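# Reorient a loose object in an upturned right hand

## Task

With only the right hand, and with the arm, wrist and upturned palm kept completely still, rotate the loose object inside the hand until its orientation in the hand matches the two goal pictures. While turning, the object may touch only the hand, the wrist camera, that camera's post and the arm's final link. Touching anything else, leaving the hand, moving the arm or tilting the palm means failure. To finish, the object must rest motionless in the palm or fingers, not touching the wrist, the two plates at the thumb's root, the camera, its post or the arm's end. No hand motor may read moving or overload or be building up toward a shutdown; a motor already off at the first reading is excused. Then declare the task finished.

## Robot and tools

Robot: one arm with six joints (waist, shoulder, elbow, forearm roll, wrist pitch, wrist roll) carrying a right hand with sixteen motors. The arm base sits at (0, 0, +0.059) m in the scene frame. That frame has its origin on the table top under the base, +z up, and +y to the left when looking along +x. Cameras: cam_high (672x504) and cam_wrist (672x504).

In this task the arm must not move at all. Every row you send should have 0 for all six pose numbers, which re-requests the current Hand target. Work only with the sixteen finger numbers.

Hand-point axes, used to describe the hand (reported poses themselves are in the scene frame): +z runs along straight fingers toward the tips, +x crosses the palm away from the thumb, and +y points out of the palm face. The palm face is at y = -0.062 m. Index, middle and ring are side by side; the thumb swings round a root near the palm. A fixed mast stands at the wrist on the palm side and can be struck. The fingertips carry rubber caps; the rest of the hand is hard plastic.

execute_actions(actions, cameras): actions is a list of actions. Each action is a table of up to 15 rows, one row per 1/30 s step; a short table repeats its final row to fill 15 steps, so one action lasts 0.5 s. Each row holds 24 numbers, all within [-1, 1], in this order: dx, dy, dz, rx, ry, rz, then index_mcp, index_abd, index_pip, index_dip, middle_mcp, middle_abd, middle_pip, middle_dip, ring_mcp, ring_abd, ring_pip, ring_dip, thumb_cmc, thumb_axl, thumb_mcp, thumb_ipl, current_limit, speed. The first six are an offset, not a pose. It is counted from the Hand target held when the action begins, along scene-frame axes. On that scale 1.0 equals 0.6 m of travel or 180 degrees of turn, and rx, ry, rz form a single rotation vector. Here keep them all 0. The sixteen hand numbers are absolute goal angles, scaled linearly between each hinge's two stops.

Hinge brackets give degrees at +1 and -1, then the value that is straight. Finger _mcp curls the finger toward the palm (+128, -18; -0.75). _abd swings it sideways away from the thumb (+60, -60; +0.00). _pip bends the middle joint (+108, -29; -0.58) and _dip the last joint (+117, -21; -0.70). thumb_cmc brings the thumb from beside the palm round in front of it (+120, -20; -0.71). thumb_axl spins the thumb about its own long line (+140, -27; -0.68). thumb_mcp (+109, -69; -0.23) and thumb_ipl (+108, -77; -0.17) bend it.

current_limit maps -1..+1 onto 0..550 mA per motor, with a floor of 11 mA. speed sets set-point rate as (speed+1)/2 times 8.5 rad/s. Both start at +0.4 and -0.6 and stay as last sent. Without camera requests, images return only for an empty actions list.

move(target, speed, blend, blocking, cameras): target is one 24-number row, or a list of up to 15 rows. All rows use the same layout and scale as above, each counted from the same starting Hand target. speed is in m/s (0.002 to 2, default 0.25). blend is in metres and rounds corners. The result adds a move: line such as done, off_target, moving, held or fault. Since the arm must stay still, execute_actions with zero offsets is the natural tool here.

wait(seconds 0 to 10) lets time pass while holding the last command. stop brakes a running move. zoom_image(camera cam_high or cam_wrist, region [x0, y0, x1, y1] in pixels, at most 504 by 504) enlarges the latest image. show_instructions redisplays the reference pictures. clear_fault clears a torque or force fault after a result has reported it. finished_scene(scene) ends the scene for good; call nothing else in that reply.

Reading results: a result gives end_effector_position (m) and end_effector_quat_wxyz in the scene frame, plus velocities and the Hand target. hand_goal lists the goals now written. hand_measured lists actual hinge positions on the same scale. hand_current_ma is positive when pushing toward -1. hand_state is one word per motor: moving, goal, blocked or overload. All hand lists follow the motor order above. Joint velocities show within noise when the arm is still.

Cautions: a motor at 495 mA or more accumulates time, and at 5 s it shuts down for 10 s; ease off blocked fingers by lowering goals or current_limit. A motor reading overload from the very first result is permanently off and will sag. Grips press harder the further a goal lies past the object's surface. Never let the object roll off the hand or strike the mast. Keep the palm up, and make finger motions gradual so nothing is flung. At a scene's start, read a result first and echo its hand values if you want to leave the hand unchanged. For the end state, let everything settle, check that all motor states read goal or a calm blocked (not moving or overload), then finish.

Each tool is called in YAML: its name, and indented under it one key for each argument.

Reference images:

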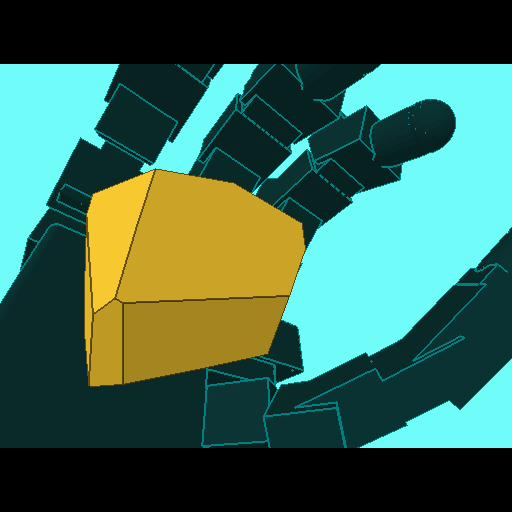

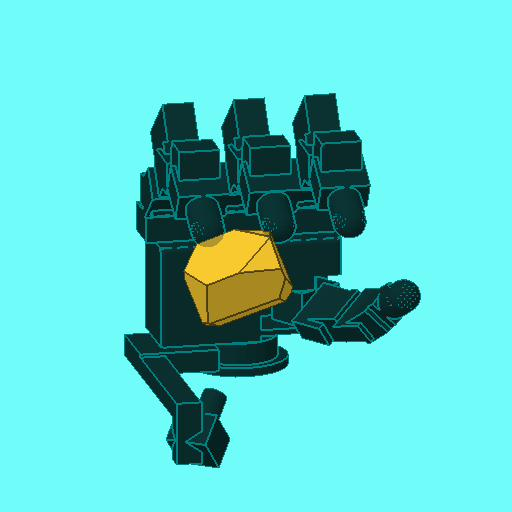

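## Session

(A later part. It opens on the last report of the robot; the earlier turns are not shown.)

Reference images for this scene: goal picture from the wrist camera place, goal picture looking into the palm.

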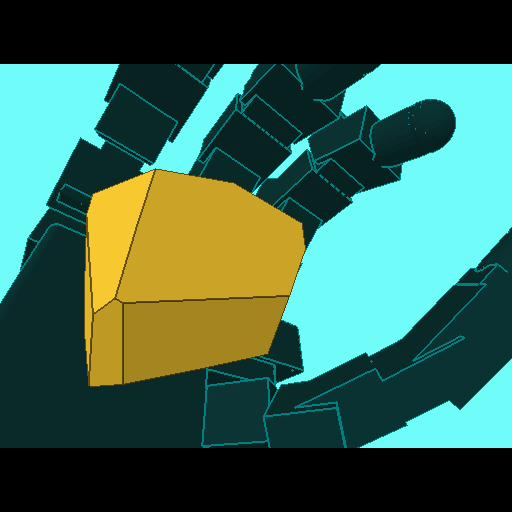

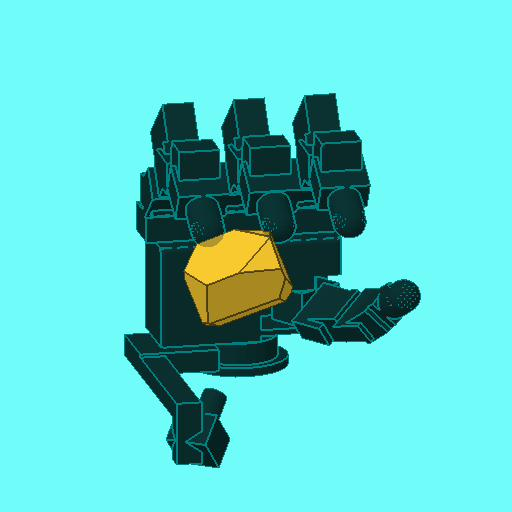

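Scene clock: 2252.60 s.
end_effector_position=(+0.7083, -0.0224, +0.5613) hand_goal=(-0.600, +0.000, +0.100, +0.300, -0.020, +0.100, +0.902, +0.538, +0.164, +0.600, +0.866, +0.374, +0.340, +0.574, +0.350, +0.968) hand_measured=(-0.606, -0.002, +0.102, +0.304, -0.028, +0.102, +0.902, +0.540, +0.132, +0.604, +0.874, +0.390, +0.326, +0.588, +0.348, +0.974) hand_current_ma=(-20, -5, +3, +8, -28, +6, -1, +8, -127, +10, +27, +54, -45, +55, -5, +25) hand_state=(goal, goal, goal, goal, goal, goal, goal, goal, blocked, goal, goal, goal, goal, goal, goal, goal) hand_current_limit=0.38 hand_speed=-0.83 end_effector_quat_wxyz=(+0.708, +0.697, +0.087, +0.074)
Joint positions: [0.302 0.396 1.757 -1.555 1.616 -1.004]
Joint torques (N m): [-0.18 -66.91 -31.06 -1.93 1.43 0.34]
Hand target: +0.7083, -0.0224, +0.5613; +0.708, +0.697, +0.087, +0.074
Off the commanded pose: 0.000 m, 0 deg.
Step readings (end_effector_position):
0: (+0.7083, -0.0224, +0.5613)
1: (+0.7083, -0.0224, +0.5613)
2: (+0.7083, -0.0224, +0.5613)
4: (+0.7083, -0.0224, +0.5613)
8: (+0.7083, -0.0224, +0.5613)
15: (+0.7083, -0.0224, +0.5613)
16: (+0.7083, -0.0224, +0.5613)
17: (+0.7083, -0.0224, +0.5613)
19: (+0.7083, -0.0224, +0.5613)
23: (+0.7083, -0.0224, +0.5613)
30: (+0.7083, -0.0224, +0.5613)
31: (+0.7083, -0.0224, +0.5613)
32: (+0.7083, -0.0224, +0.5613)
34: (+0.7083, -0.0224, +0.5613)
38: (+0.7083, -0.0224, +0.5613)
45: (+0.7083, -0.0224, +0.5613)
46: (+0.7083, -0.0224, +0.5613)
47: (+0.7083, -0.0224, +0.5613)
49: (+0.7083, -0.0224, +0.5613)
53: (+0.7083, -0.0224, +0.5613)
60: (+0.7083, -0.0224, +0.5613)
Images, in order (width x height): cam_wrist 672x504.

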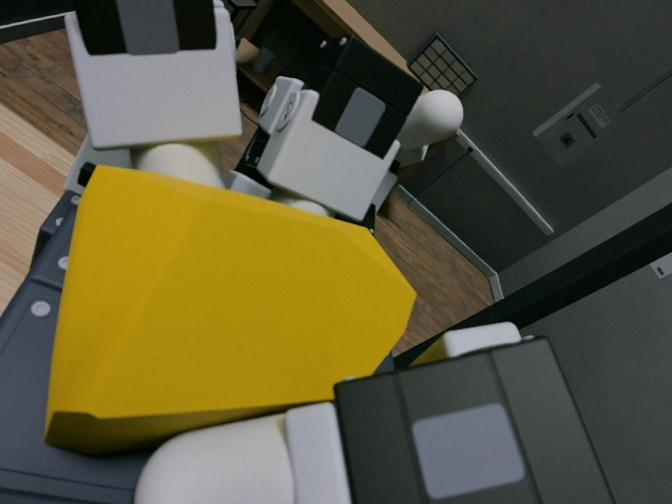

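execute_actions:
  actions:
    - [[0,0,0,0,0,0,-0.6,0,0.1,0.3,0.063,0.1,0.9,0.454,0.164,0.6,0.866,0.375,0.34,0.575,0.35,0.968,0.38,-0.85]]
    - [[0,0,0,0,0,0,-0.6,0,0.1,0.3,0.105,0.1,0.888,0.42,0.164,0.6,0.866,0.375,0.34,0.575,0.35,0.968,0.38,-0.85]]
  cameras: ["cam_wrist"]

Scene clock: 2257.20 s.
end_effector_position=(+0.7083, -0.0224, +0.5613) hand_goal=(-0.600, +0.000, +0.100, +0.300, +0.104, +0.100, +0.888, +0.420, +0.164, +0.600, +0.866, +0.374, +0.340, +0.574, +0.350, +0.968) hand_measured=(-0.606, -0.002, +0.102, +0.304, +0.044, +0.102, +0.898, +0.462, +0.138, +0.604, +0.874, +0.388, +0.328, +0.590, +0.348, +0.974) hand_current_ma=(-20, -5, +3, +8, -253, +6, +30, +156, -96, +10, +27, +42, -41, +65, -4, +23) hand_state=(goal, goal, goal, goal, blocked, goal, goal, blocked, blocked, goal, goal, goal, goal, goal, goal, goal) hand_current_limit=0.38 hand_speed=-0.85 end_effector_quat_wxyz=(+0.708, +0.697, +0.087, +0.074)
Joint positions: [0.302 0.396 1.757 -1.555 1.616 -1.004]
Joint torques (N m): [-0.3 -66.91 -31.09 -1.93 1.42 0.33]
Hand target: +0.7083, -0.0224, +0.5613; +0.708, +0.697, +0.087, +0.074
Off the commanded pose: 0.000 m, 0 deg.
Step readings (end_effector_position):
0: (+0.7083, -0.0224, +0.5613)
1: (+0.7083, -0.0224, +0.5613)
2: (+0.7083, -0.0224, +0.5613)
4: (+0.7083, -0.0224, +0.5613)
8: (+0.7083, -0.0224, +0.5613)
15: (+0.7083, -0.0224, +0.5613)
16: (+0.7083, -0.0224, +0.5613)
17: (+0.7083, -0.0224, +0.5613)
19: (+0.7083, -0.0224, +0.5613)
23: (+0.7083, -0.0224, +0.5613)
30: (+0.7083, -0.0224, +0.5613)
Images, in order (width x height): cam_wrist 672x504.

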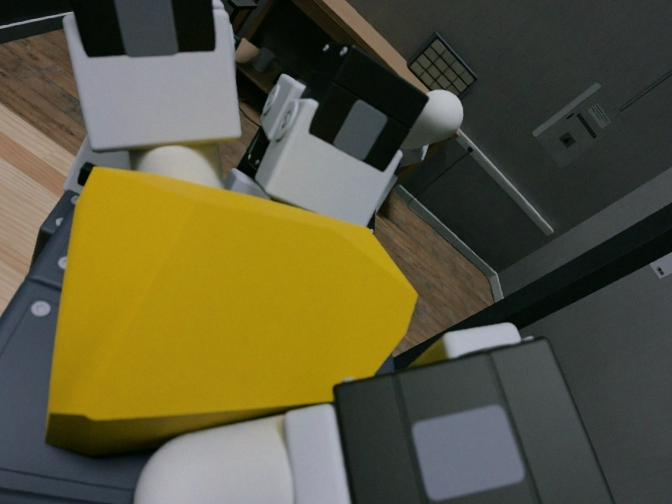

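execute_actions:
  actions:
    - [[0,0,0,0,0,0,-0.6,0,0.1,0.3,0.105,0.1,0.86,0.42,0.164,0.6,0.866,0.375,0.34,0.575,0.35,0.968,0.38,-0.87]]
    - [[0,0,0,0,0,0,-0.6,0,0.1,0.3,0.105,0.1,0.82,0.42,0.164,0.6,0.866,0.375,0.34,0.575,0.35,0.968,0.38,-0.87]]
    - [[0,0,0,0,0,0,-0.6,0,0.1,0.3,0.105,0.1,0.78,0.42,0.164,0.6,0.866,0.375,0.34,0.575,0.35,0.968,0.38,-0.87]]
  cameras: ["cam_wrist"]

Scene clock: 2263.77 s.
end_effector_position=(+0.7083, -0.0224, +0.5613) hand_goal=(-0.600, +0.000, +0.100, +0.300, +0.104, +0.100, +0.780, +0.420, +0.164, +0.600, +0.866, +0.374, +0.340, +0.574, +0.350, +0.968) hand_measured=(-0.606, -0.002, +0.102, +0.304, +0.050, +0.102, +0.832, +0.456, +0.158, +0.604, +0.872, +0.378, +0.324, +0.600, +0.346, +0.974) hand_current_ma=(-20, -5, +3, +8, -227, +5, +198, +135, -19, +10, +15, +8, -52, +117, -13, +22) hand_state=(goal, goal, goal, goal, blocked, goal, blocked, blocked, goal, goal, goal, goal, goal, blocked, goal, goal) hand_current_limit=0.38 hand_speed=-0.87 end_effector_quat_wxyz=(+0.708, +0.697, +0.087, +0.074)
Joint positions: [0.302 0.396 1.757 -1.555 1.616 -1.004]
Joint torques (N m): [-0.27 -67.01 -31.03 -1.92 1.44 0.35]
Hand target: +0.7083, -0.0224, +0.5613; +0.708, +0.697, +0.087, +0.074
Off the commanded pose: 0.000 m, 0 deg.
Step readings (end_effector_position):
0: (+0.7083, -0.0224, +0.5613)
1: (+0.7083, -0.0224, +0.5613)
2: (+0.7083, -0.0224, +0.5613)
4: (+0.7083, -0.0224, +0.5613)
8: (+0.7083, -0.0224, +0.5613)
15: (+0.7083, -0.0224, +0.5613)
16: (+0.7083, -0.0224, +0.5613)
17: (+0.7083, -0.0224, +0.5613)
19: (+0.7083, -0.0224, +0.5613)
23: (+0.7083, -0.0224, +0.5613)
30: (+0.7083, -0.0224, +0.5613)
31: (+0.7083, -0.0224, +0.5613)
32: (+0.7083, -0.0224, +0.5613)
34: (+0.7083, -0.0224, +0.5613)
38: (+0.7083, -0.0224, +0.5613)
45: (+0.7083, -0.0224, +0.5613)
Images, in order (width x height): cam_wrist 672x504.

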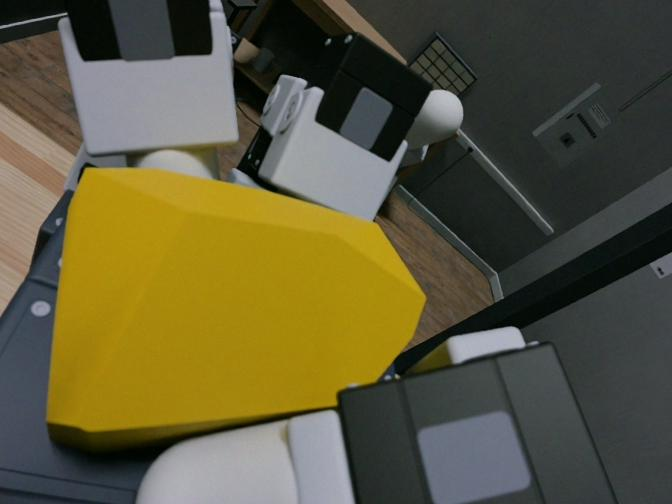

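zoom_image:
  camera: "cam_wrist"
  region: [40, 150, 440, 470]

Scaled by 1.260.

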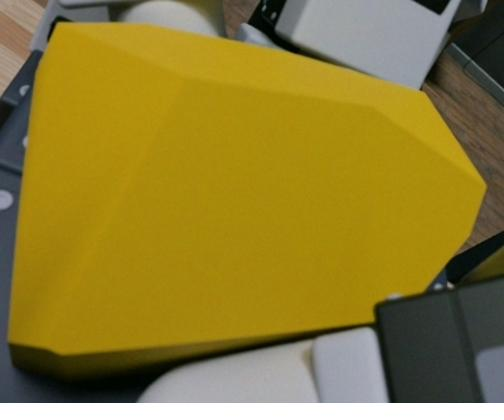

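zoom_image:
  camera: "cam_wrist"
  region: [60, 155, 240, 290]

zoom_image:
  camera: "cam_wrist"
  region: [230, 190, 440, 350]

zoom_image:
  camera: "cam_wrist"
  region: [40, 380, 200, 480]

Scaled by 2.800.

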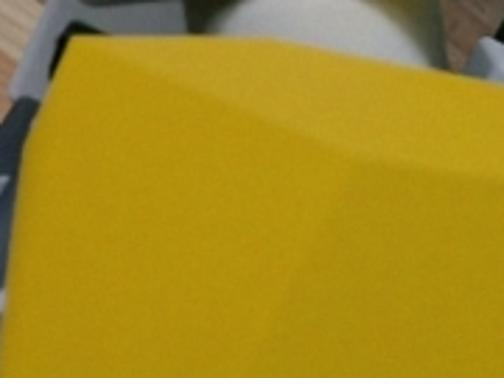

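Scaled by 2.400.

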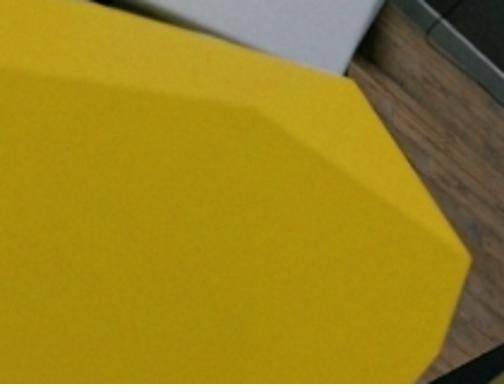

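Scaled by 3.150.

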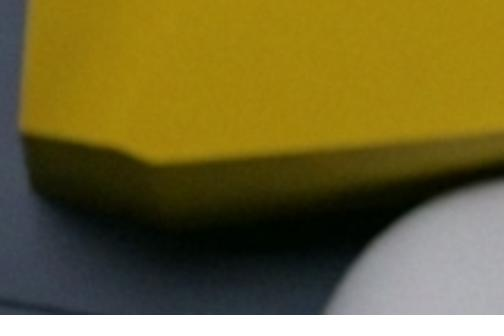

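execute_actions:
  actions:
    - [[0,0,0,0,0,0,-0.6,0,0.1,0.3,0.05,0.1,0.81,0.46,0.029,0.6,0.907,0.367,0.34,0.54,0.35,0.968,0.38,-0.85]]
    - [[0,0,0,0,0,0,-0.6,0,0.1,0.3,-0.001,0.1,0.806,0.499,0.029,0.6,0.907,0.367,0.34,0.52,0.35,0.968,0.38,-0.86]]
    - [[0,0,0,0,0,0,-0.6,0,0.1,0.3,-0.001,0.1,0.806,0.499,0.029,0.6,0.907,0.367,0.34,0.52,0.35,0.968,0.38,-0.86]]
  cameras: ["cam_wrist"]

Scene clock: 2428.67 s.
end_effector_position=(+0.7083, -0.0224, +0.5613) hand_goal=(-0.600, +0.000, +0.100, +0.300, -0.002, +0.100, +0.806, +0.498, +0.028, +0.600, +0.906, +0.366, +0.340, +0.520, +0.350, +0.968) hand_measured=(-0.606, -0.002, +0.102, +0.304, -0.008, +0.102, +0.832, +0.508, +0.028, +0.604, +0.906, +0.370, +0.330, +0.544, +0.346, +0.970) hand_current_ma=(-20, -5, +3, +8, -20, +4, +89, +31, -1, +10, -2, +8, -33, +106, -12, +5) hand_state=(goal, goal, goal, goal, goal, goal, blocked, goal, goal, goal, goal, goal, goal, blocked, goal, goal) hand_current_limit=0.38 hand_speed=-0.86 end_effector_quat_wxyz=(+0.708, +0.697, +0.087, +0.074)
Joint positions: [0.302 0.396 1.757 -1.555 1.616 -1.004]
Joint torques (N m): [-0.36 -66.97 -31.01 -1.91 1.48 0.37]
Hand target: +0.7083, -0.0224, +0.5613; +0.708, +0.697, +0.087, +0.074
Off the commanded pose: 0.000 m, 0 deg.
Step readings (end_effector_position):
0: (+0.7083, -0.0224, +0.5613)
1: (+0.7083, -0.0224, +0.5613)
2: (+0.7083, -0.0224, +0.5613)
4: (+0.7083, -0.0224, +0.5613)
8: (+0.7083, -0.0224, +0.5613)
15: (+0.7083, -0.0224, +0.5613)
16: (+0.7083, -0.0224, +0.5613)
17: (+0.7083, -0.0224, +0.5613)
19: (+0.7083, -0.0224, +0.5613)
23: (+0.7083, -0.0224, +0.5613)
30: (+0.7083, -0.0224, +0.5613)
31: (+0.7083, -0.0224, +0.5613)
32: (+0.7083, -0.0224, +0.5613)
34: (+0.7083, -0.0224, +0.5613)
38: (+0.7083, -0.0224, +0.5613)
45: (+0.7083, -0.0224, +0.5613)
Images, in order (width x height): cam_wrist 672x504.

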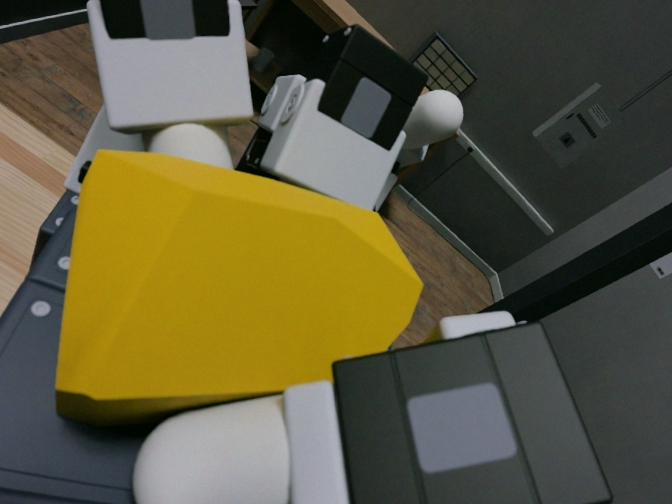

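execute_actions:
  actions:
    - [[0,0,0,0,0,0,-0.6,0,0.1,0.3,-0.022,0.1,0.742,0.584,0.001,0.6,0.85,0.452,0.34,0.48,0.35,0.968,0.38,-0.86]]
    - [[0,0,0,0,0,0,-0.6,0,0.1,0.3,-0.022,0.1,0.742,0.584,0.001,0.6,0.85,0.452,0.34,0.48,0.35,0.968,0.38,-0.86]]
  cameras: ["cam_wrist"]

Scene clock: 2434.27 s.
end_effector_position=(+0.7083, -0.0224, +0.5613) hand_goal=(-0.600, +0.000, +0.100, +0.300, -0.022, +0.100, +0.742, +0.584, +0.000, +0.600, +0.850, +0.452, +0.340, +0.480, +0.350, +0.968) hand_measured=(-0.606, -0.002, +0.102, +0.304, -0.030, +0.102, +0.766, +0.592, +0.000, +0.604, +0.856, +0.450, +0.334, +0.504, +0.346, +0.968) hand_current_ma=(-20, -5, +3, +8, -24, +4, +85, +25, -1, +10, +14, -6, -17, +104, -12, -1) hand_state=(goal, goal, goal, goal, goal, goal, blocked, goal, goal, goal, goal, goal, goal, blocked, goal, goal) hand_current_limit=0.38 hand_speed=-0.86 end_effector_quat_wxyz=(+0.708, +0.697, +0.087, +0.074)
Joint positions: [0.302 0.396 1.757 -1.555 1.616 -1.004]
Joint torques (N m): [-0.05 -67.03 -31.07 -1.97 1.46 0.36]
Hand target: +0.7083, -0.0224, +0.5613; +0.708, +0.697, +0.087, +0.074
Off the commanded pose: 0.000 m, 0 deg.
Step readings (end_effector_position):
0: (+0.7083, -0.0224, +0.5613)
1: (+0.7083, -0.0224, +0.5613)
2: (+0.7083, -0.0224, +0.5613)
4: (+0.7083, -0.0224, +0.5613)
8: (+0.7083, -0.0224, +0.5613)
15: (+0.7083, -0.0224, +0.5613)
16: (+0.7083, -0.0224, +0.5613)
17: (+0.7083, -0.0224, +0.5613)
19: (+0.7083, -0.0224, +0.5613)
23: (+0.7083, -0.0224, +0.5613)
30: (+0.7083, -0.0224, +0.5613)
Images, in order (width x height): cam_wrist 672x504.

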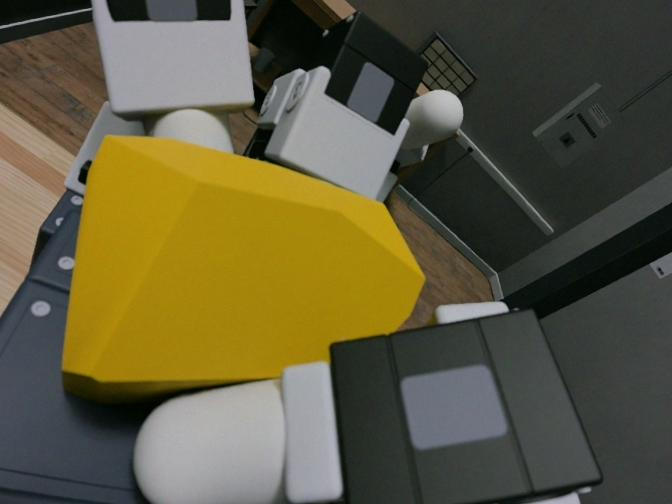

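execute_actions:
  actions:
    - [[0,0,0,0,0,0,-0.6,0,0.1,0.3,-0.037,0.1,0.672,0.67,-0.023,0.6,0.788,0.539,0.34,0.44,0.35,0.968,0.38,-0.86]]
    - [[0,0,0,0,0,0,-0.6,0,0.1,0.3,-0.037,0.1,0.672,0.67,-0.023,0.6,0.788,0.539,0.34,0.44,0.35,0.968,0.38,-0.86]]
  cameras: ["cam_wrist"]

Scene clock: 2438.83 s.
end_effector_position=(+0.7083, -0.0224, +0.5613) hand_goal=(-0.600, +0.000, +0.100, +0.300, -0.038, +0.100, +0.672, +0.670, -0.024, +0.600, +0.788, +0.538, +0.340, +0.440, +0.350, +0.968) hand_measured=(-0.606, -0.002, +0.102, +0.304, -0.048, +0.102, +0.694, +0.678, -0.024, +0.604, +0.792, +0.536, +0.338, +0.466, +0.348, +0.968) hand_current_ma=(-20, -5, +3, +8, -29, +4, +75, +25, -2, +10, +14, -6, -3, +117, -5, -3) hand_state=(goal, goal, goal, goal, goal, goal, blocked, goal, goal, goal, goal, goal, goal, blocked, goal, goal) hand_current_limit=0.38 hand_speed=-0.86 end_effector_quat_wxyz=(+0.708, +0.697, +0.087, +0.074)
Joint positions: [0.302 0.396 1.757 -1.555 1.616 -1.004]
Joint torques (N m): [-0.21 -66.97 -31.02 -1.95 1.44 0.34]
Hand target: +0.7083, -0.0224, +0.5613; +0.708, +0.697, +0.087, +0.074
Off the commanded pose: 0.000 m, 0 deg.
Step readings (end_effector_position):
0: (+0.7083, -0.0224, +0.5613)
1: (+0.7083, -0.0224, +0.5613)
2: (+0.7083, -0.0224, +0.5613)
4: (+0.7083, -0.0224, +0.5613)
8: (+0.7083, -0.0224, +0.5613)
15: (+0.7083, -0.0224, +0.5613)
16: (+0.7083, -0.0224, +0.5613)
17: (+0.7083, -0.0224, +0.5613)
19: (+0.7083, -0.0224, +0.5613)
23: (+0.7083, -0.0224, +0.5613)
30: (+0.7083, -0.0224, +0.5613)
Images, in order (width x height): cam_wrist 672x504.

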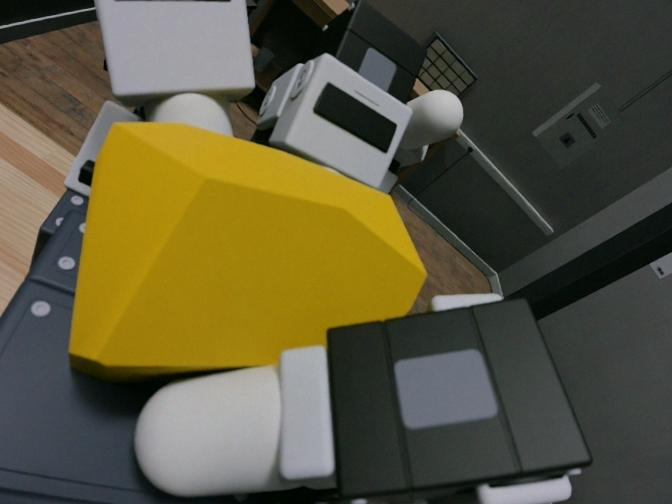

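zoom_image:
  camera: "cam_wrist"
  region: [50, 100, 450, 400]

Scaled by 1.260.

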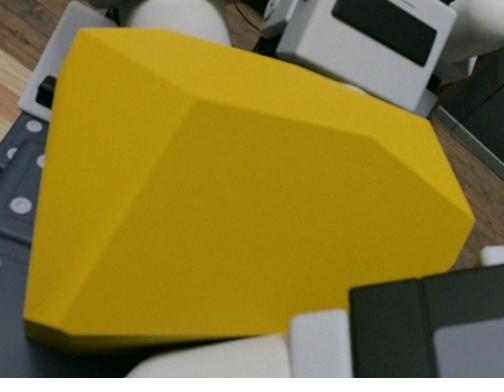

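execute_actions:
  actions:
    - [[0,0,0,0,0,0,-0.6,0,0.1,0.3,-0.06,0.1,0.7,0.66,-0.019,0.6,0.902,0.538,0.34,0.42,0.35,0.968,0.38,-0.86]]
    - [[0,0,0,0,0,0,-0.6,0,0.1,0.3,-0.079,0.1,0.729,0.658,-0.019,0.6,0.902,0.538,0.34,0.39,0.35,0.968,0.38,-0.86]]
    - [[0,0,0,0,0,0,-0.6,0,0.1,0.3,-0.079,0.1,0.729,0.658,-0.019,0.6,0.902,0.538,0.34,0.39,0.35,0.968,0.38,-0.86]]
  cameras: ["cam_wrist"]

zoom_image:
  camera: "cam_wrist"
  region: [50, 90, 450, 390]

Scene clock: 2494.93 s.
end_effector_position=(+0.7083, -0.0224, +0.5613) hand_goal=(-0.600, +0.000, +0.100, +0.300, -0.080, +0.100, +0.728, +0.658, -0.020, +0.600, +0.902, +0.538, +0.340, +0.390, +0.350, +0.968) hand_measured=(-0.606, -0.002, +0.102, +0.304, -0.092, +0.102, +0.734, +0.678, -0.024, +0.604, +0.902, +0.536, +0.342, +0.432, +0.348, +0.966) hand_current_ma=(-20, -5, +3, +8, -43, +4, +15, +70, -14, +10, -2, -6, +4, +200, -4, -9) hand_state=(goal, goal, goal, goal, goal, goal, goal, blocked, goal, goal, goal, goal, goal, blocked, goal, goal) hand_current_limit=0.38 hand_speed=-0.86 end_effector_quat_wxyz=(+0.708, +0.697, +0.087, +0.074)
Joint positions: [0.302 0.396 1.757 -1.555 1.616 -1.004]
Joint torques (N m): [-0.3 -67.11 -31 -1.95 1.45 0.34]
Hand target: +0.7083, -0.0224, +0.5613; +0.708, +0.697, +0.087, +0.074
Off the commanded pose: 0.000 m, 0 deg.
Step readings (end_effector_position):
0: (+0.7083, -0.0224, +0.5613)
1: (+0.7083, -0.0224, +0.5613)
2: (+0.7083, -0.0224, +0.5613)
4: (+0.7083, -0.0224, +0.5613)
8: (+0.7083, -0.0224, +0.5613)
15: (+0.7083, -0.0224, +0.5613)
16: (+0.7083, -0.0224, +0.5613)
17: (+0.7083, -0.0224, +0.5613)
19: (+0.7083, -0.0224, +0.5613)
23: (+0.7083, -0.0224, +0.5613)
30: (+0.7083, -0.0224, +0.5613)
31: (+0.7083, -0.0224, +0.5613)
32: (+0.7083, -0.0224, +0.5613)
34: (+0.7083, -0.0224, +0.5613)
38: (+0.7083, -0.0224, +0.5613)
45: (+0.7083, -0.0224, +0.5613)
Images, in order (width x height): cam_wrist 672x504.

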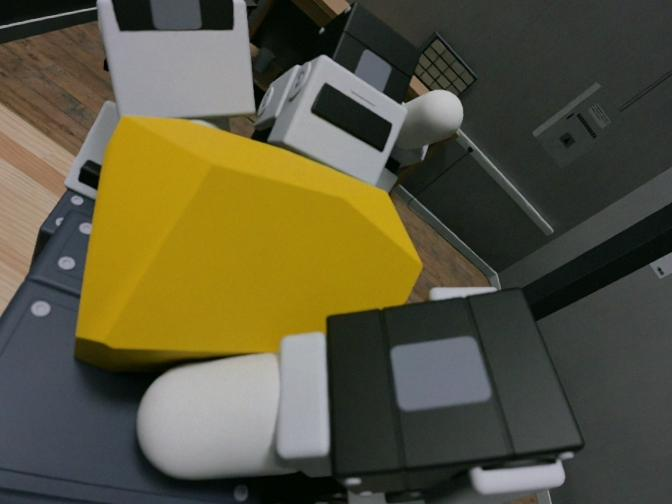

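Scaled by 1.260.

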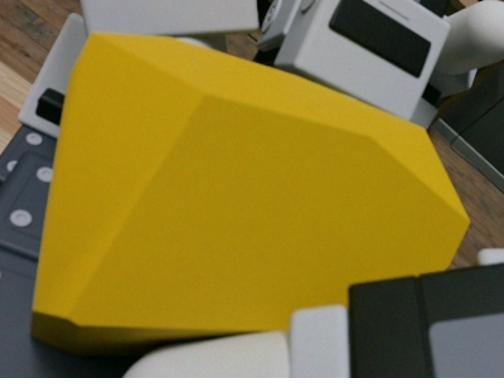

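execute_actions:
  actions:
    - [[0,0,0,0,0,0,-0.6,0,0.1,0.3,-0.079,0.1,0.729,0.658,-0.019,0.6,0.902,0.538,0.34,0.39,0.335,0.968,0.38,-0.87]]
    - [[0,0,0,0,0,0,-0.6,0,0.1,0.3,-0.079,0.1,0.729,0.658,-0.019,0.6,0.902,0.538,0.34,0.39,0.32,0.968,0.38,-0.87]]
    - [[0,0,0,0,0,0,-0.6,0,0.1,0.3,-0.079,0.1,0.729,0.658,-0.019,0.6,0.902,0.538,0.34,0.39,0.32,0.968,0.38,-0.87]]
  cameras: ["cam_wrist"]

zoom_image:
  camera: "cam_wrist"
  region: [50, 90, 450, 390]

Scene clock: 2518.03 s.
end_effector_position=(+0.7083, -0.0224, +0.5613) hand_goal=(-0.600, +0.000, +0.100, +0.300, -0.080, +0.100, +0.728, +0.658, -0.020, +0.600, +0.902, +0.538, +0.340, +0.390, +0.320, +0.968) hand_measured=(-0.606, -0.002, +0.102, +0.304, -0.092, +0.102, +0.734, +0.678, -0.024, +0.604, +0.902, +0.536, +0.346, +0.424, +0.332, +0.966) hand_current_ma=(-20, -5, +3, +8, -43, +5, +15, +70, -14, +10, -2, -6, +18, +159, +47, -9) hand_state=(goal, goal, goal, goal, goal, goal, goal, blocked, goal, goal, goal, goal, goal, blocked, goal, goal) hand_current_limit=0.38 hand_speed=-0.87 end_effector_quat_wxyz=(+0.708, +0.697, +0.087, +0.074)
Joint positions: [0.302 0.396 1.757 -1.555 1.616 -1.004]
Joint torques (N m): [-0.2 -66.98 -31.02 -1.96 1.47 0.37]
Hand target: +0.7083, -0.0224, +0.5613; +0.708, +0.697, +0.087, +0.074
Off the commanded pose: 0.000 m, 0 deg.
Step readings (end_effector_position):
0: (+0.7083, -0.0224, +0.5613)
1: (+0.7083, -0.0224, +0.5613)
2: (+0.7083, -0.0224, +0.5613)
4: (+0.7083, -0.0224, +0.5613)
8: (+0.7083, -0.0224, +0.5613)
15: (+0.7083, -0.0224, +0.5613)
16: (+0.7083, -0.0224, +0.5613)
17: (+0.7083, -0.0224, +0.5613)
19: (+0.7083, -0.0224, +0.5613)
23: (+0.7083, -0.0224, +0.5613)
30: (+0.7083, -0.0224, +0.5613)
31: (+0.7083, -0.0224, +0.5613)
32: (+0.7083, -0.0224, +0.5613)
34: (+0.7083, -0.0224, +0.5613)
38: (+0.7083, -0.0224, +0.5613)
45: (+0.7083, -0.0224, +0.5613)
Images, in order (width x height): cam_wrist 672x504.

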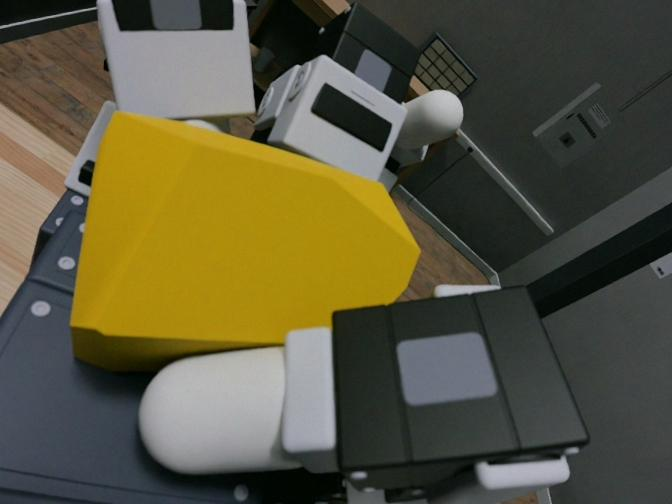

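Scaled by 1.260.

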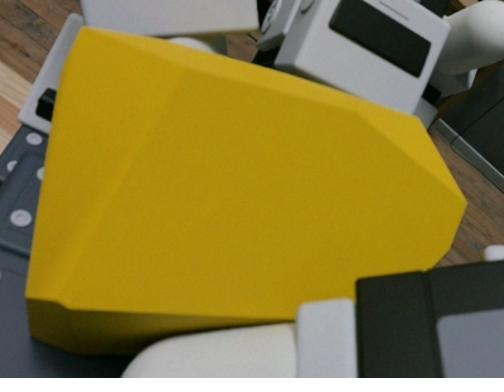

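execute_actions:
  actions:
    - [[0,0,0,0,0,0,-0.6,0,0.1,0.3,-0.1,0.1,0.75,0.66,-0.019,0.6,0.902,0.538,0.34,0.39,0.305,0.968,0.38,-0.87]]
    - [[0,0,0,0,0,0,-0.6,0,0.1,0.3,-0.116,0.1,0.762,0.664,-0.019,0.6,0.902,0.538,0.34,0.39,0.29,0.968,0.38,-0.87]]
    - [[0,0,0,0,0,0,-0.6,0,0.1,0.3,-0.116,0.1,0.762,0.664,-0.019,0.6,0.902,0.538,0.34,0.39,0.29,0.968,0.38,-0.87]]
  cameras: ["cam_wrist"]

zoom_image:
  camera: "cam_wrist"
  region: [50, 90, 450, 390]

Scene clock: 2533.10 s.
end_effector_position=(+0.7083, -0.0224, +0.5613) hand_goal=(-0.600, +0.000, +0.100, +0.300, -0.116, +0.100, +0.762, +0.664, -0.020, +0.600, +0.902, +0.538, +0.340, +0.390, +0.290, +0.968) hand_measured=(-0.606, -0.002, +0.102, +0.304, -0.120, +0.102, +0.762, +0.674, -0.026, +0.604, +0.902, +0.538, +0.346, +0.412, +0.310, +0.970) hand_current_ma=(-20, -5, +3, +8, -12, +5, +1, +28, -18, +10, +0, -1, +19, +91, +94, +8) hand_state=(goal, goal, goal, goal, goal, goal, goal, goal, goal, goal, goal, goal, goal, blocked, blocked, goal) hand_current_limit=0.38 hand_speed=-0.87 end_effector_quat_wxyz=(+0.708, +0.697, +0.087, +0.074)
Joint positions: [0.302 0.396 1.757 -1.555 1.616 -1.004]
Joint torques (N m): [-0.24 -66.95 -30.93 -1.96 1.47 0.37]
Hand target: +0.7083, -0.0224, +0.5613; +0.708, +0.697, +0.087, +0.074
Off the commanded pose: 0.000 m, 0 deg.
Step readings (end_effector_position):
0: (+0.7083, -0.0224, +0.5613)
1: (+0.7083, -0.0224, +0.5613)
2: (+0.7083, -0.0224, +0.5613)
4: (+0.7083, -0.0224, +0.5613)
8: (+0.7083, -0.0224, +0.5613)
15: (+0.7083, -0.0224, +0.5613)
16: (+0.7083, -0.0224, +0.5613)
17: (+0.7083, -0.0224, +0.5613)
19: (+0.7083, -0.0224, +0.5613)
23: (+0.7083, -0.0224, +0.5613)
30: (+0.7083, -0.0224, +0.5613)
31: (+0.7083, -0.0224, +0.5613)
32: (+0.7083, -0.0224, +0.5613)
34: (+0.7083, -0.0224, +0.5613)
38: (+0.7083, -0.0224, +0.5613)
45: (+0.7083, -0.0224, +0.5613)
Images, in order (width x height): cam_wrist 672x504.

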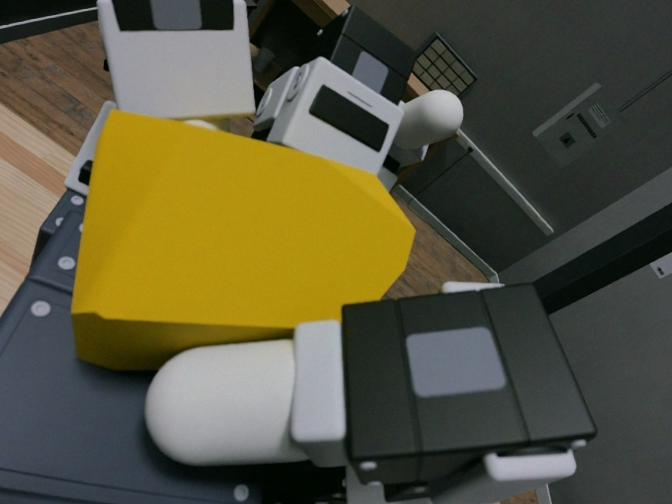

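Scaled by 1.260.

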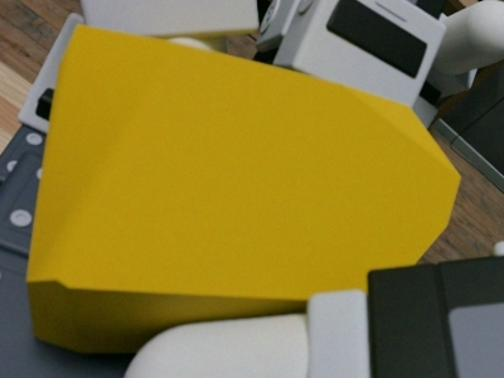

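zoom_image:
  camera: "cam_wrist"
  region: [90, 95, 290, 245]

zoom_image:
  camera: "cam_wrist"
  region: [250, 130, 450, 290]

Scaled by 2.520.

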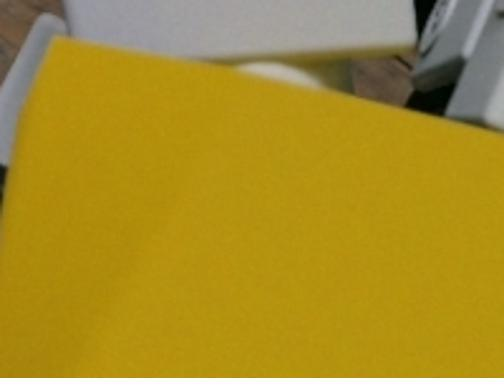

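Scaled by 2.520.

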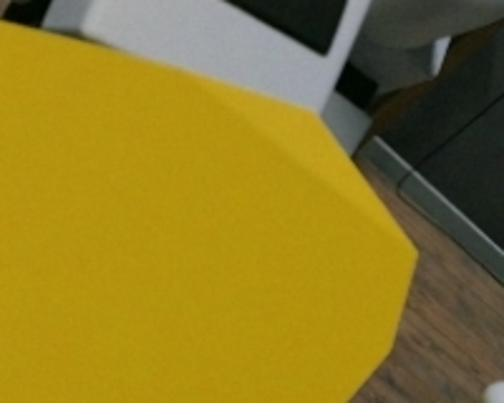

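execute_actions:
  actions:
    - [[0,0,0,0,0,0,-0.6,0,0.1,0.3,-0.032,0.1,0.714,0.622,-0.045,0.6,0.873,0.478,0.34,0.39,0.29,0.968,0.3,-0.86]]
    - [[0,0,0,0,0,0,-0.6,0,0.1,0.3,0.027,0.1,0.724,0.549,0.021,0.6,0.879,0.403,0.34,0.39,0.29,0.968,0.3,-0.87]]
    - [[0,0,0,0,0,0,-0.6,0,0.1,0.3,0.027,0.1,0.724,0.549,0.021,0.6,0.879,0.403,0.34,0.39,0.29,0.968,0.3,-0.87]]
  cameras: ["cam_wrist"]

Scene clock: 2617.33 s.
end_effector_position=(+0.7083, -0.0224, +0.5613) hand_goal=(-0.600, +0.000, +0.100, +0.300, +0.026, +0.100, +0.724, +0.548, +0.020, +0.600, +0.878, +0.402, +0.340, +0.390, +0.290, +0.968) hand_measured=(-0.606, -0.002, +0.102, +0.304, -0.044, +0.104, +0.732, +0.606, -0.016, +0.604, +0.888, +0.434, +0.352, +0.446, +0.298, +0.966) hand_current_ma=(-20, -5, +3, +8, -302, +9, +26, +224, -145, +10, +30, +117, +37, +271, +34, -6) hand_state=(goal, goal, goal, goal, blocked, goal, goal, blocked, blocked, goal, goal, blocked, goal, blocked, goal, goal) hand_current_limit=0.30 hand_speed=-0.87 end_effector_quat_wxyz=(+0.708, +0.697, +0.087, +0.074)
Joint positions: [0.302 0.396 1.757 -1.555 1.616 -1.004]
Joint torques (N m): [-0.04 -66.94 -30.94 -1.97 1.48 0.36]
Hand target: +0.7083, -0.0224, +0.5613; +0.708, +0.697, +0.087, +0.074
Off the commanded pose: 0.000 m, 0 deg.
Step readings (end_effector_position):
0: (+0.7083, -0.0224, +0.5613)
1: (+0.7083, -0.0224, +0.5613)
2: (+0.7083, -0.0224, +0.5613)
4: (+0.7083, -0.0224, +0.5613)
8: (+0.7083, -0.0224, +0.5613)
15: (+0.7083, -0.0224, +0.5613)
16: (+0.7083, -0.0224, +0.5613)
17: (+0.7083, -0.0224, +0.5613)
19: (+0.7083, -0.0224, +0.5613)
23: (+0.7083, -0.0224, +0.5613)
30: (+0.7083, -0.0224, +0.5613)
31: (+0.7083, -0.0224, +0.5613)
32: (+0.7083, -0.0224, +0.5613)
34: (+0.7083, -0.0224, +0.5613)
38: (+0.7083, -0.0224, +0.5613)
45: (+0.7083, -0.0224, +0.5613)
Images, in order (width x height): cam_wrist 672x504.

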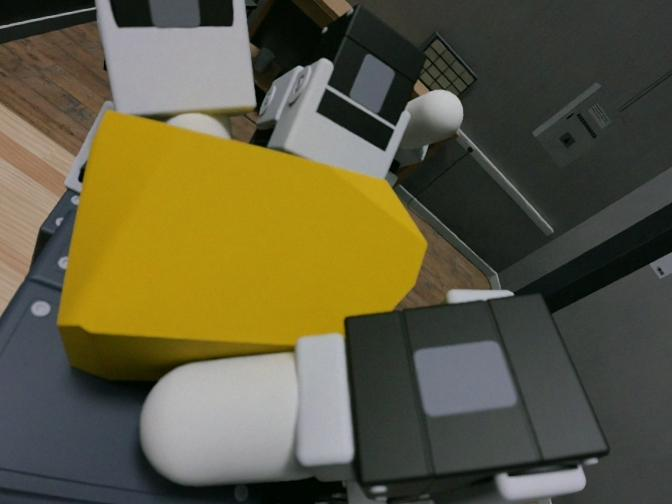

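wait:
  seconds: 0
  cameras: ["cam_wrist"]

Scene clock: 2645.40 s.
end_effector_position=(+0.7083, -0.0224, +0.5613) hand_goal=(-0.600, +0.000, +0.100, +0.300, +0.026, +0.100, +0.724, +0.548, +0.020, +0.600, +0.878, +0.402, +0.340, +0.390, +0.290, +0.968) hand_measured=(-0.606, -0.002, +0.102, +0.304, -0.044, +0.104, +0.732, +0.606, -0.016, +0.604, +0.888, +0.434, +0.352, +0.446, +0.298, +0.966) hand_current_ma=(-20, -5, +3, +8, -302, +9, +26, +224, -145, +10, +30, +117, +37, +271, +34, -6) hand_state=(goal, goal, goal, goal, blocked, goal, goal, blocked, blocked, goal, goal, blocked, goal, blocked, goal, goal) hand_current_limit=0.30 hand_speed=-0.87 end_effector_quat_wxyz=(+0.708, +0.697, +0.087, +0.074)
Joint positions: [0.302 0.396 1.757 -1.555 1.616 -1.004]
Joint torques (N m): [-0.2 -67.14 -31.03 -1.95 1.5 0.32]
Hand target: +0.7083, -0.0224, +0.5613; +0.708, +0.697, +0.087, +0.074
Off the commanded pose: 0.000 m, 0 deg.
Images, in order (width x height): cam_wrist 672x504.

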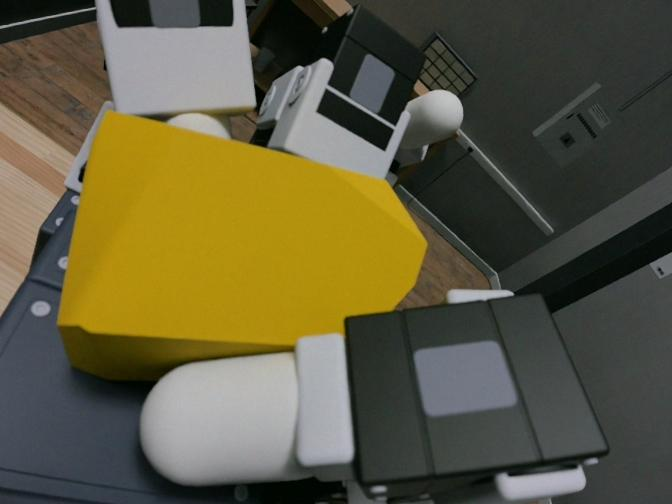

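zoom_image:
  camera: "cam_wrist"
  region: [40, 80, 460, 400]

Scaled by 1.200.

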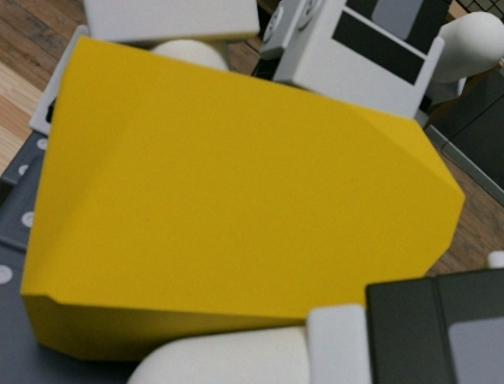

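zoom_image:
  camera: "cam_wrist"
  region: [50, 90, 290, 270]

zoom_image:
  camera: "cam_wrist"
  region: [260, 130, 460, 320]

zoom_image:
  camera: "cam_wrist"
  region: [40, 270, 240, 420]

Scaled by 2.100.

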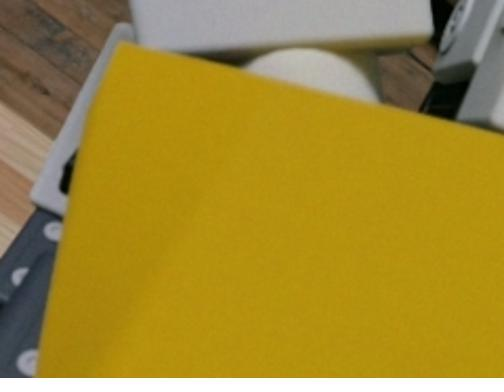

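Scaled by 2.520.

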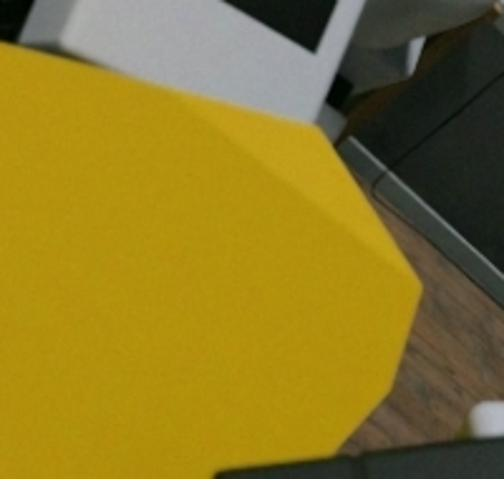

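Scaled by 2.520.

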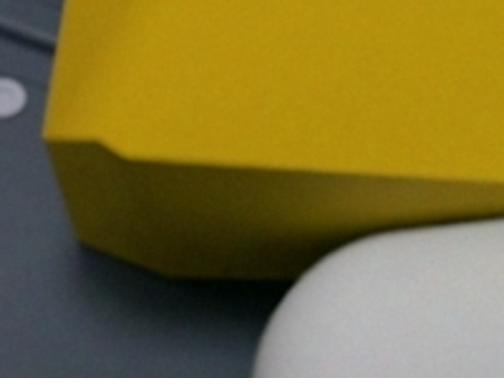

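execute_actions:
  actions:
    - [[0,0,0,0,0,0,-0.6,0,0.1,0.3,-0.034,0.1,0.806,0.533,-0.011,0.6,0.95,0.37,0.34,0.39,0.28,0.968,0.3,-0.87]]
    - [[0,0,0,0,0,0,-0.6,0,0.1,0.3,-0.034,0.1,0.806,0.533,-0.011,0.6,0.95,0.37,0.34,0.39,0.28,0.968,0.3,-0.87]]
  cameras: ["cam_wrist"]

Scene clock: 2732.00 s.
end_effector_position=(+0.7083, -0.0224, +0.5613) hand_goal=(-0.600, +0.000, +0.100, +0.300, -0.034, +0.100, +0.806, +0.532, -0.012, +0.600, +0.950, +0.370, +0.340, +0.390, +0.280, +0.968) hand_measured=(-0.606, -0.002, +0.102, +0.304, -0.052, +0.104, +0.806, +0.550, -0.030, +0.604, +0.950, +0.388, +0.352, +0.444, +0.292, +0.970) hand_current_ma=(-20, -5, +3, +8, -60, +8, +2, +59, -65, +8, +2, +58, +37, +258, +55, +7) hand_state=(goal, goal, goal, goal, goal, goal, goal, goal, goal, goal, goal, goal, goal, blocked, goal, goal) hand_current_limit=0.30 hand_speed=-0.87 end_effector_quat_wxyz=(+0.708, +0.697, +0.087, +0.074)
Joint positions: [0.302 0.396 1.757 -1.555 1.616 -1.004]
Joint torques (N m): [-0.27 -67.04 -30.91 -1.95 1.46 0.32]
Hand target: +0.7083, -0.0224, +0.5613; +0.708, +0.697, +0.087, +0.074
Off the commanded pose: 0.000 m, 0 deg.
Step readings (end_effector_position):
0: (+0.7083, -0.0224, +0.5613)
1: (+0.7083, -0.0224, +0.5613)
2: (+0.7083, -0.0224, +0.5613)
4: (+0.7083, -0.0224, +0.5613)
8: (+0.7083, -0.0224, +0.5613)
15: (+0.7083, -0.0224, +0.5613)
16: (+0.7083, -0.0224, +0.5613)
17: (+0.7083, -0.0224, +0.5613)
19: (+0.7083, -0.0224, +0.5613)
23: (+0.7083, -0.0224, +0.5613)
30: (+0.7083, -0.0224, +0.5613)
Images, in order (width x height): cam_wrist 672x504.

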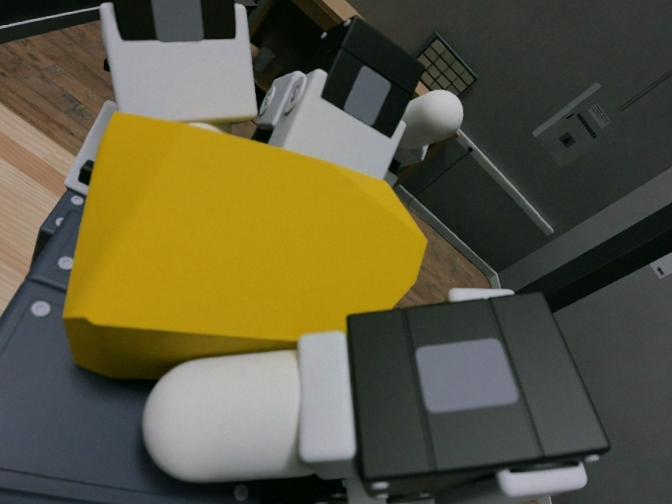

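execute_actions:
  actions:
    - [[0,0,0,0,0,0,-0.6,0,0.1,0.3,-0.066,0.1,0.875,0.498,0.05,0.6,0.925,0.442,0.34,0.39,0.27,0.968,0.3,-0.87]]
    - [[0,0,0,0,0,0,-0.6,0,0.1,0.3,-0.066,0.1,0.875,0.498,0.05,0.6,0.925,0.442,0.34,0.39,0.27,0.968,0.3,-0.87]]
  cameras: ["cam_wrist"]

Scene clock: 2737.13 s.
end_effector_position=(+0.7083, -0.0224, +0.5613) hand_goal=(-0.600, +0.000, +0.100, +0.300, -0.066, +0.100, +0.874, +0.498, +0.050, +0.600, +0.924, +0.442, +0.340, +0.390, +0.270, +0.968) hand_measured=(-0.606, -0.002, +0.102, +0.304, -0.074, +0.100, +0.872, +0.506, -0.006, +0.604, +0.926, +0.446, +0.352, +0.444, +0.290, +0.974) hand_current_ma=(-20, -5, +3, +8, -25, +2, -3, +26, -235, +8, +7, +10, +37, +258, +88, +27) hand_state=(goal, goal, goal, goal, goal, goal, goal, goal, blocked, goal, goal, goal, goal, blocked, goal, goal) hand_current_limit=0.30 hand_speed=-0.87 end_effector_quat_wxyz=(+0.708, +0.697, +0.087, +0.074)
Joint positions: [0.302 0.396 1.757 -1.555 1.616 -1.004]
Joint torques (N m): [-0.16 -66.97 -31.06 -1.96 1.46 0.36]
Hand target: +0.7083, -0.0224, +0.5613; +0.708, +0.697, +0.087, +0.074
Off the commanded pose: 0.000 m, 0 deg.
Step readings (end_effector_position):
0: (+0.7083, -0.0224, +0.5613)
1: (+0.7083, -0.0224, +0.5613)
2: (+0.7083, -0.0224, +0.5613)
4: (+0.7083, -0.0224, +0.5613)
8: (+0.7083, -0.0224, +0.5613)
15: (+0.7083, -0.0224, +0.5613)
16: (+0.7083, -0.0224, +0.5613)
17: (+0.7083, -0.0224, +0.5613)
19: (+0.7083, -0.0224, +0.5613)
23: (+0.7083, -0.0224, +0.5613)
30: (+0.7083, -0.0224, +0.5613)
Images, in order (width x height): cam_wrist 672x504.

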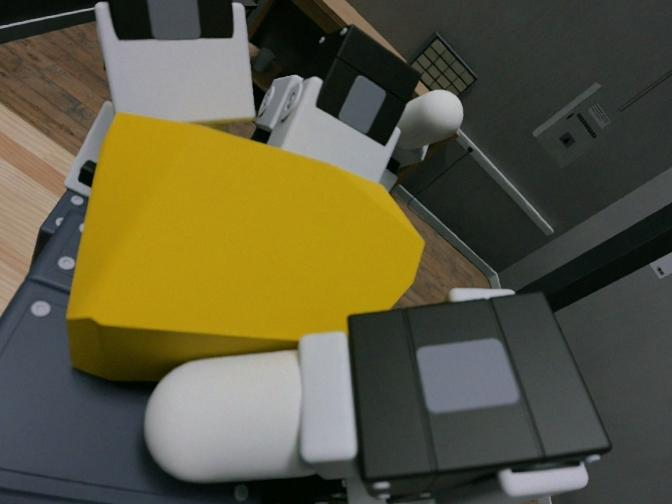

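execute_actions:
  actions:
    - [[0,0,0,0,0,0,-0.6,0,0.1,0.3,-0.066,0.1,0.875,0.498,0.03,0.6,0.925,0.442,0.34,0.38,0.23,0.968,0.3,-0.87]]
    - [[0,0,0,0,0,0,-0.6,0,0.1,0.3,-0.066,0.1,0.875,0.498,0.03,0.6,0.925,0.442,0.34,0.38,0.23,0.968,0.3,-0.87]]
  cameras: ["cam_wrist"]

Scene clock: 2749.70 s.
end_effector_position=(+0.7083, -0.0224, +0.5613) hand_goal=(-0.600, +0.000, +0.100, +0.300, -0.066, +0.100, +0.874, +0.498, +0.030, +0.600, +0.924, +0.442, +0.340, +0.380, +0.230, +0.968) hand_measured=(-0.606, -0.002, +0.102, +0.304, -0.076, +0.100, +0.874, +0.504, -0.002, +0.604, +0.922, +0.446, +0.352, +0.430, +0.258, +0.976) hand_current_ma=(-20, -5, +3, +8, -35, +2, +0, +19, -121, +8, -3, +10, +37, +244, +132, +34) hand_state=(goal, goal, goal, goal, goal, goal, goal, goal, blocked, goal, goal, goal, goal, blocked, blocked, goal) hand_current_limit=0.30 hand_speed=-0.87 end_effector_quat_wxyz=(+0.708, +0.697, +0.087, +0.074)
Joint positions: [0.302 0.396 1.757 -1.555 1.616 -1.004]
Joint torques (N m): [-0.12 -67.03 -31 -1.95 1.47 0.31]
Hand target: +0.7083, -0.0224, +0.5613; +0.708, +0.697, +0.087, +0.074
Off the commanded pose: 0.000 m, 0 deg.
Step readings (end_effector_position):
0: (+0.7083, -0.0224, +0.5613)
1: (+0.7083, -0.0224, +0.5613)
2: (+0.7083, -0.0224, +0.5613)
4: (+0.7083, -0.0224, +0.5613)
8: (+0.7083, -0.0224, +0.5613)
15: (+0.7083, -0.0224, +0.5613)
16: (+0.7083, -0.0224, +0.5613)
17: (+0.7083, -0.0224, +0.5613)
19: (+0.7083, -0.0224, +0.5613)
23: (+0.7083, -0.0224, +0.5613)
30: (+0.7083, -0.0224, +0.5613)
Images, in order (width x height): cam_wrist 672x504.

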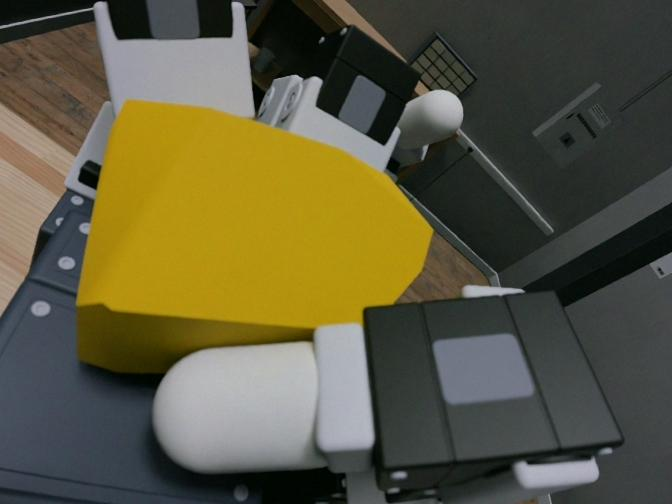

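execute_actions:
  actions:
    - [[0,0,0,0,0,0,-0.6,0,0.1,0.3,-0.066,0.1,0.875,0.498,0.03,0.6,0.925,0.442,0.34,0.37,0.19,0.968,0.3,-0.87]]
    - [[0,0,0,0,0,0,-0.6,0,0.1,0.3,-0.066,0.1,0.875,0.498,0.03,0.6,0.925,0.442,0.34,0.37,0.19,0.968,0.3,-0.87]]
  cameras: ["cam_wrist"]

Scene clock: 2756.10 s.
end_effector_position=(+0.7083, -0.0224, +0.5613) hand_goal=(-0.600, +0.000, +0.100, +0.300, -0.066, +0.100, +0.874, +0.498, +0.030, +0.600, +0.924, +0.442, +0.340, +0.370, +0.190, +0.968) hand_measured=(-0.606, -0.002, +0.102, +0.304, -0.076, +0.100, +0.876, +0.504, +0.014, +0.604, +0.924, +0.446, +0.352, +0.394, +0.208, +0.976) hand_current_ma=(-20, -5, +3, +8, -35, +2, +3, +18, -58, +8, +1, +10, +37, +101, +85, +29) hand_state=(goal, goal, goal, goal, goal, goal, goal, goal, goal, goal, goal, goal, goal, blocked, goal, goal) hand_current_limit=0.30 hand_speed=-0.87 end_effector_quat_wxyz=(+0.708, +0.697, +0.087, +0.074)
Joint positions: [0.302 0.396 1.757 -1.555 1.616 -1.004]
Joint torques (N m): [-0.43 -66.95 -31.07 -1.93 1.44 0.35]
Hand target: +0.7083, -0.0224, +0.5613; +0.708, +0.697, +0.087, +0.074
Off the commanded pose: 0.000 m, 0 deg.
Step readings (end_effector_position):
0: (+0.7083, -0.0224, +0.5613)
1: (+0.7083, -0.0224, +0.5613)
2: (+0.7083, -0.0224, +0.5613)
4: (+0.7083, -0.0224, +0.5613)
8: (+0.7083, -0.0224, +0.5613)
15: (+0.7083, -0.0224, +0.5613)
16: (+0.7083, -0.0224, +0.5613)
17: (+0.7083, -0.0224, +0.5613)
19: (+0.7083, -0.0224, +0.5613)
23: (+0.7083, -0.0224, +0.5613)
30: (+0.7083, -0.0224, +0.5613)
Images, in order (width x height): cam_wrist 672x504.

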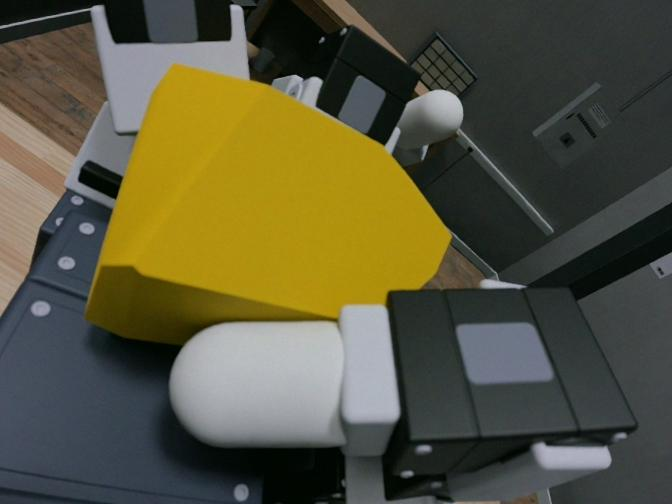

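zoom_image:
  camera: "cam_wrist"
  region: [70, 50, 290, 230]

zoom_image:
  camera: "cam_wrist"
  region: [260, 100, 480, 300]

zoom_image:
  camera: "cam_wrist"
  region: [70, 220, 290, 380]

Scaled by 2.291.

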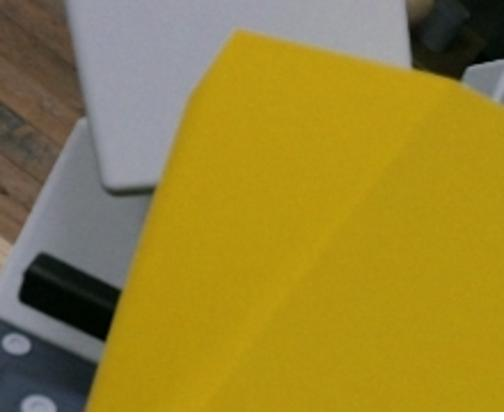

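Scaled by 2.291.

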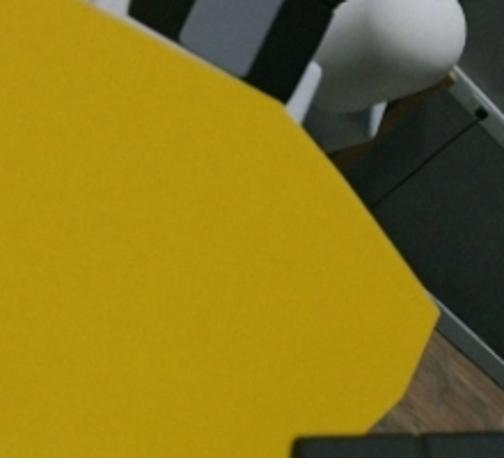

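Scaled by 2.291.

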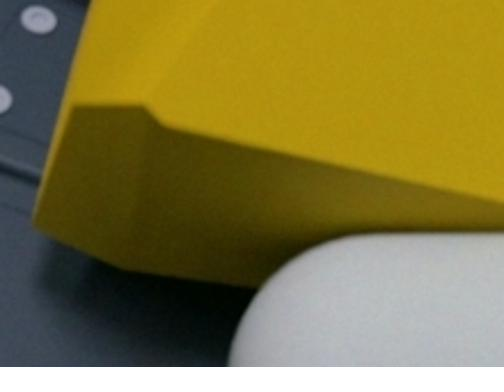

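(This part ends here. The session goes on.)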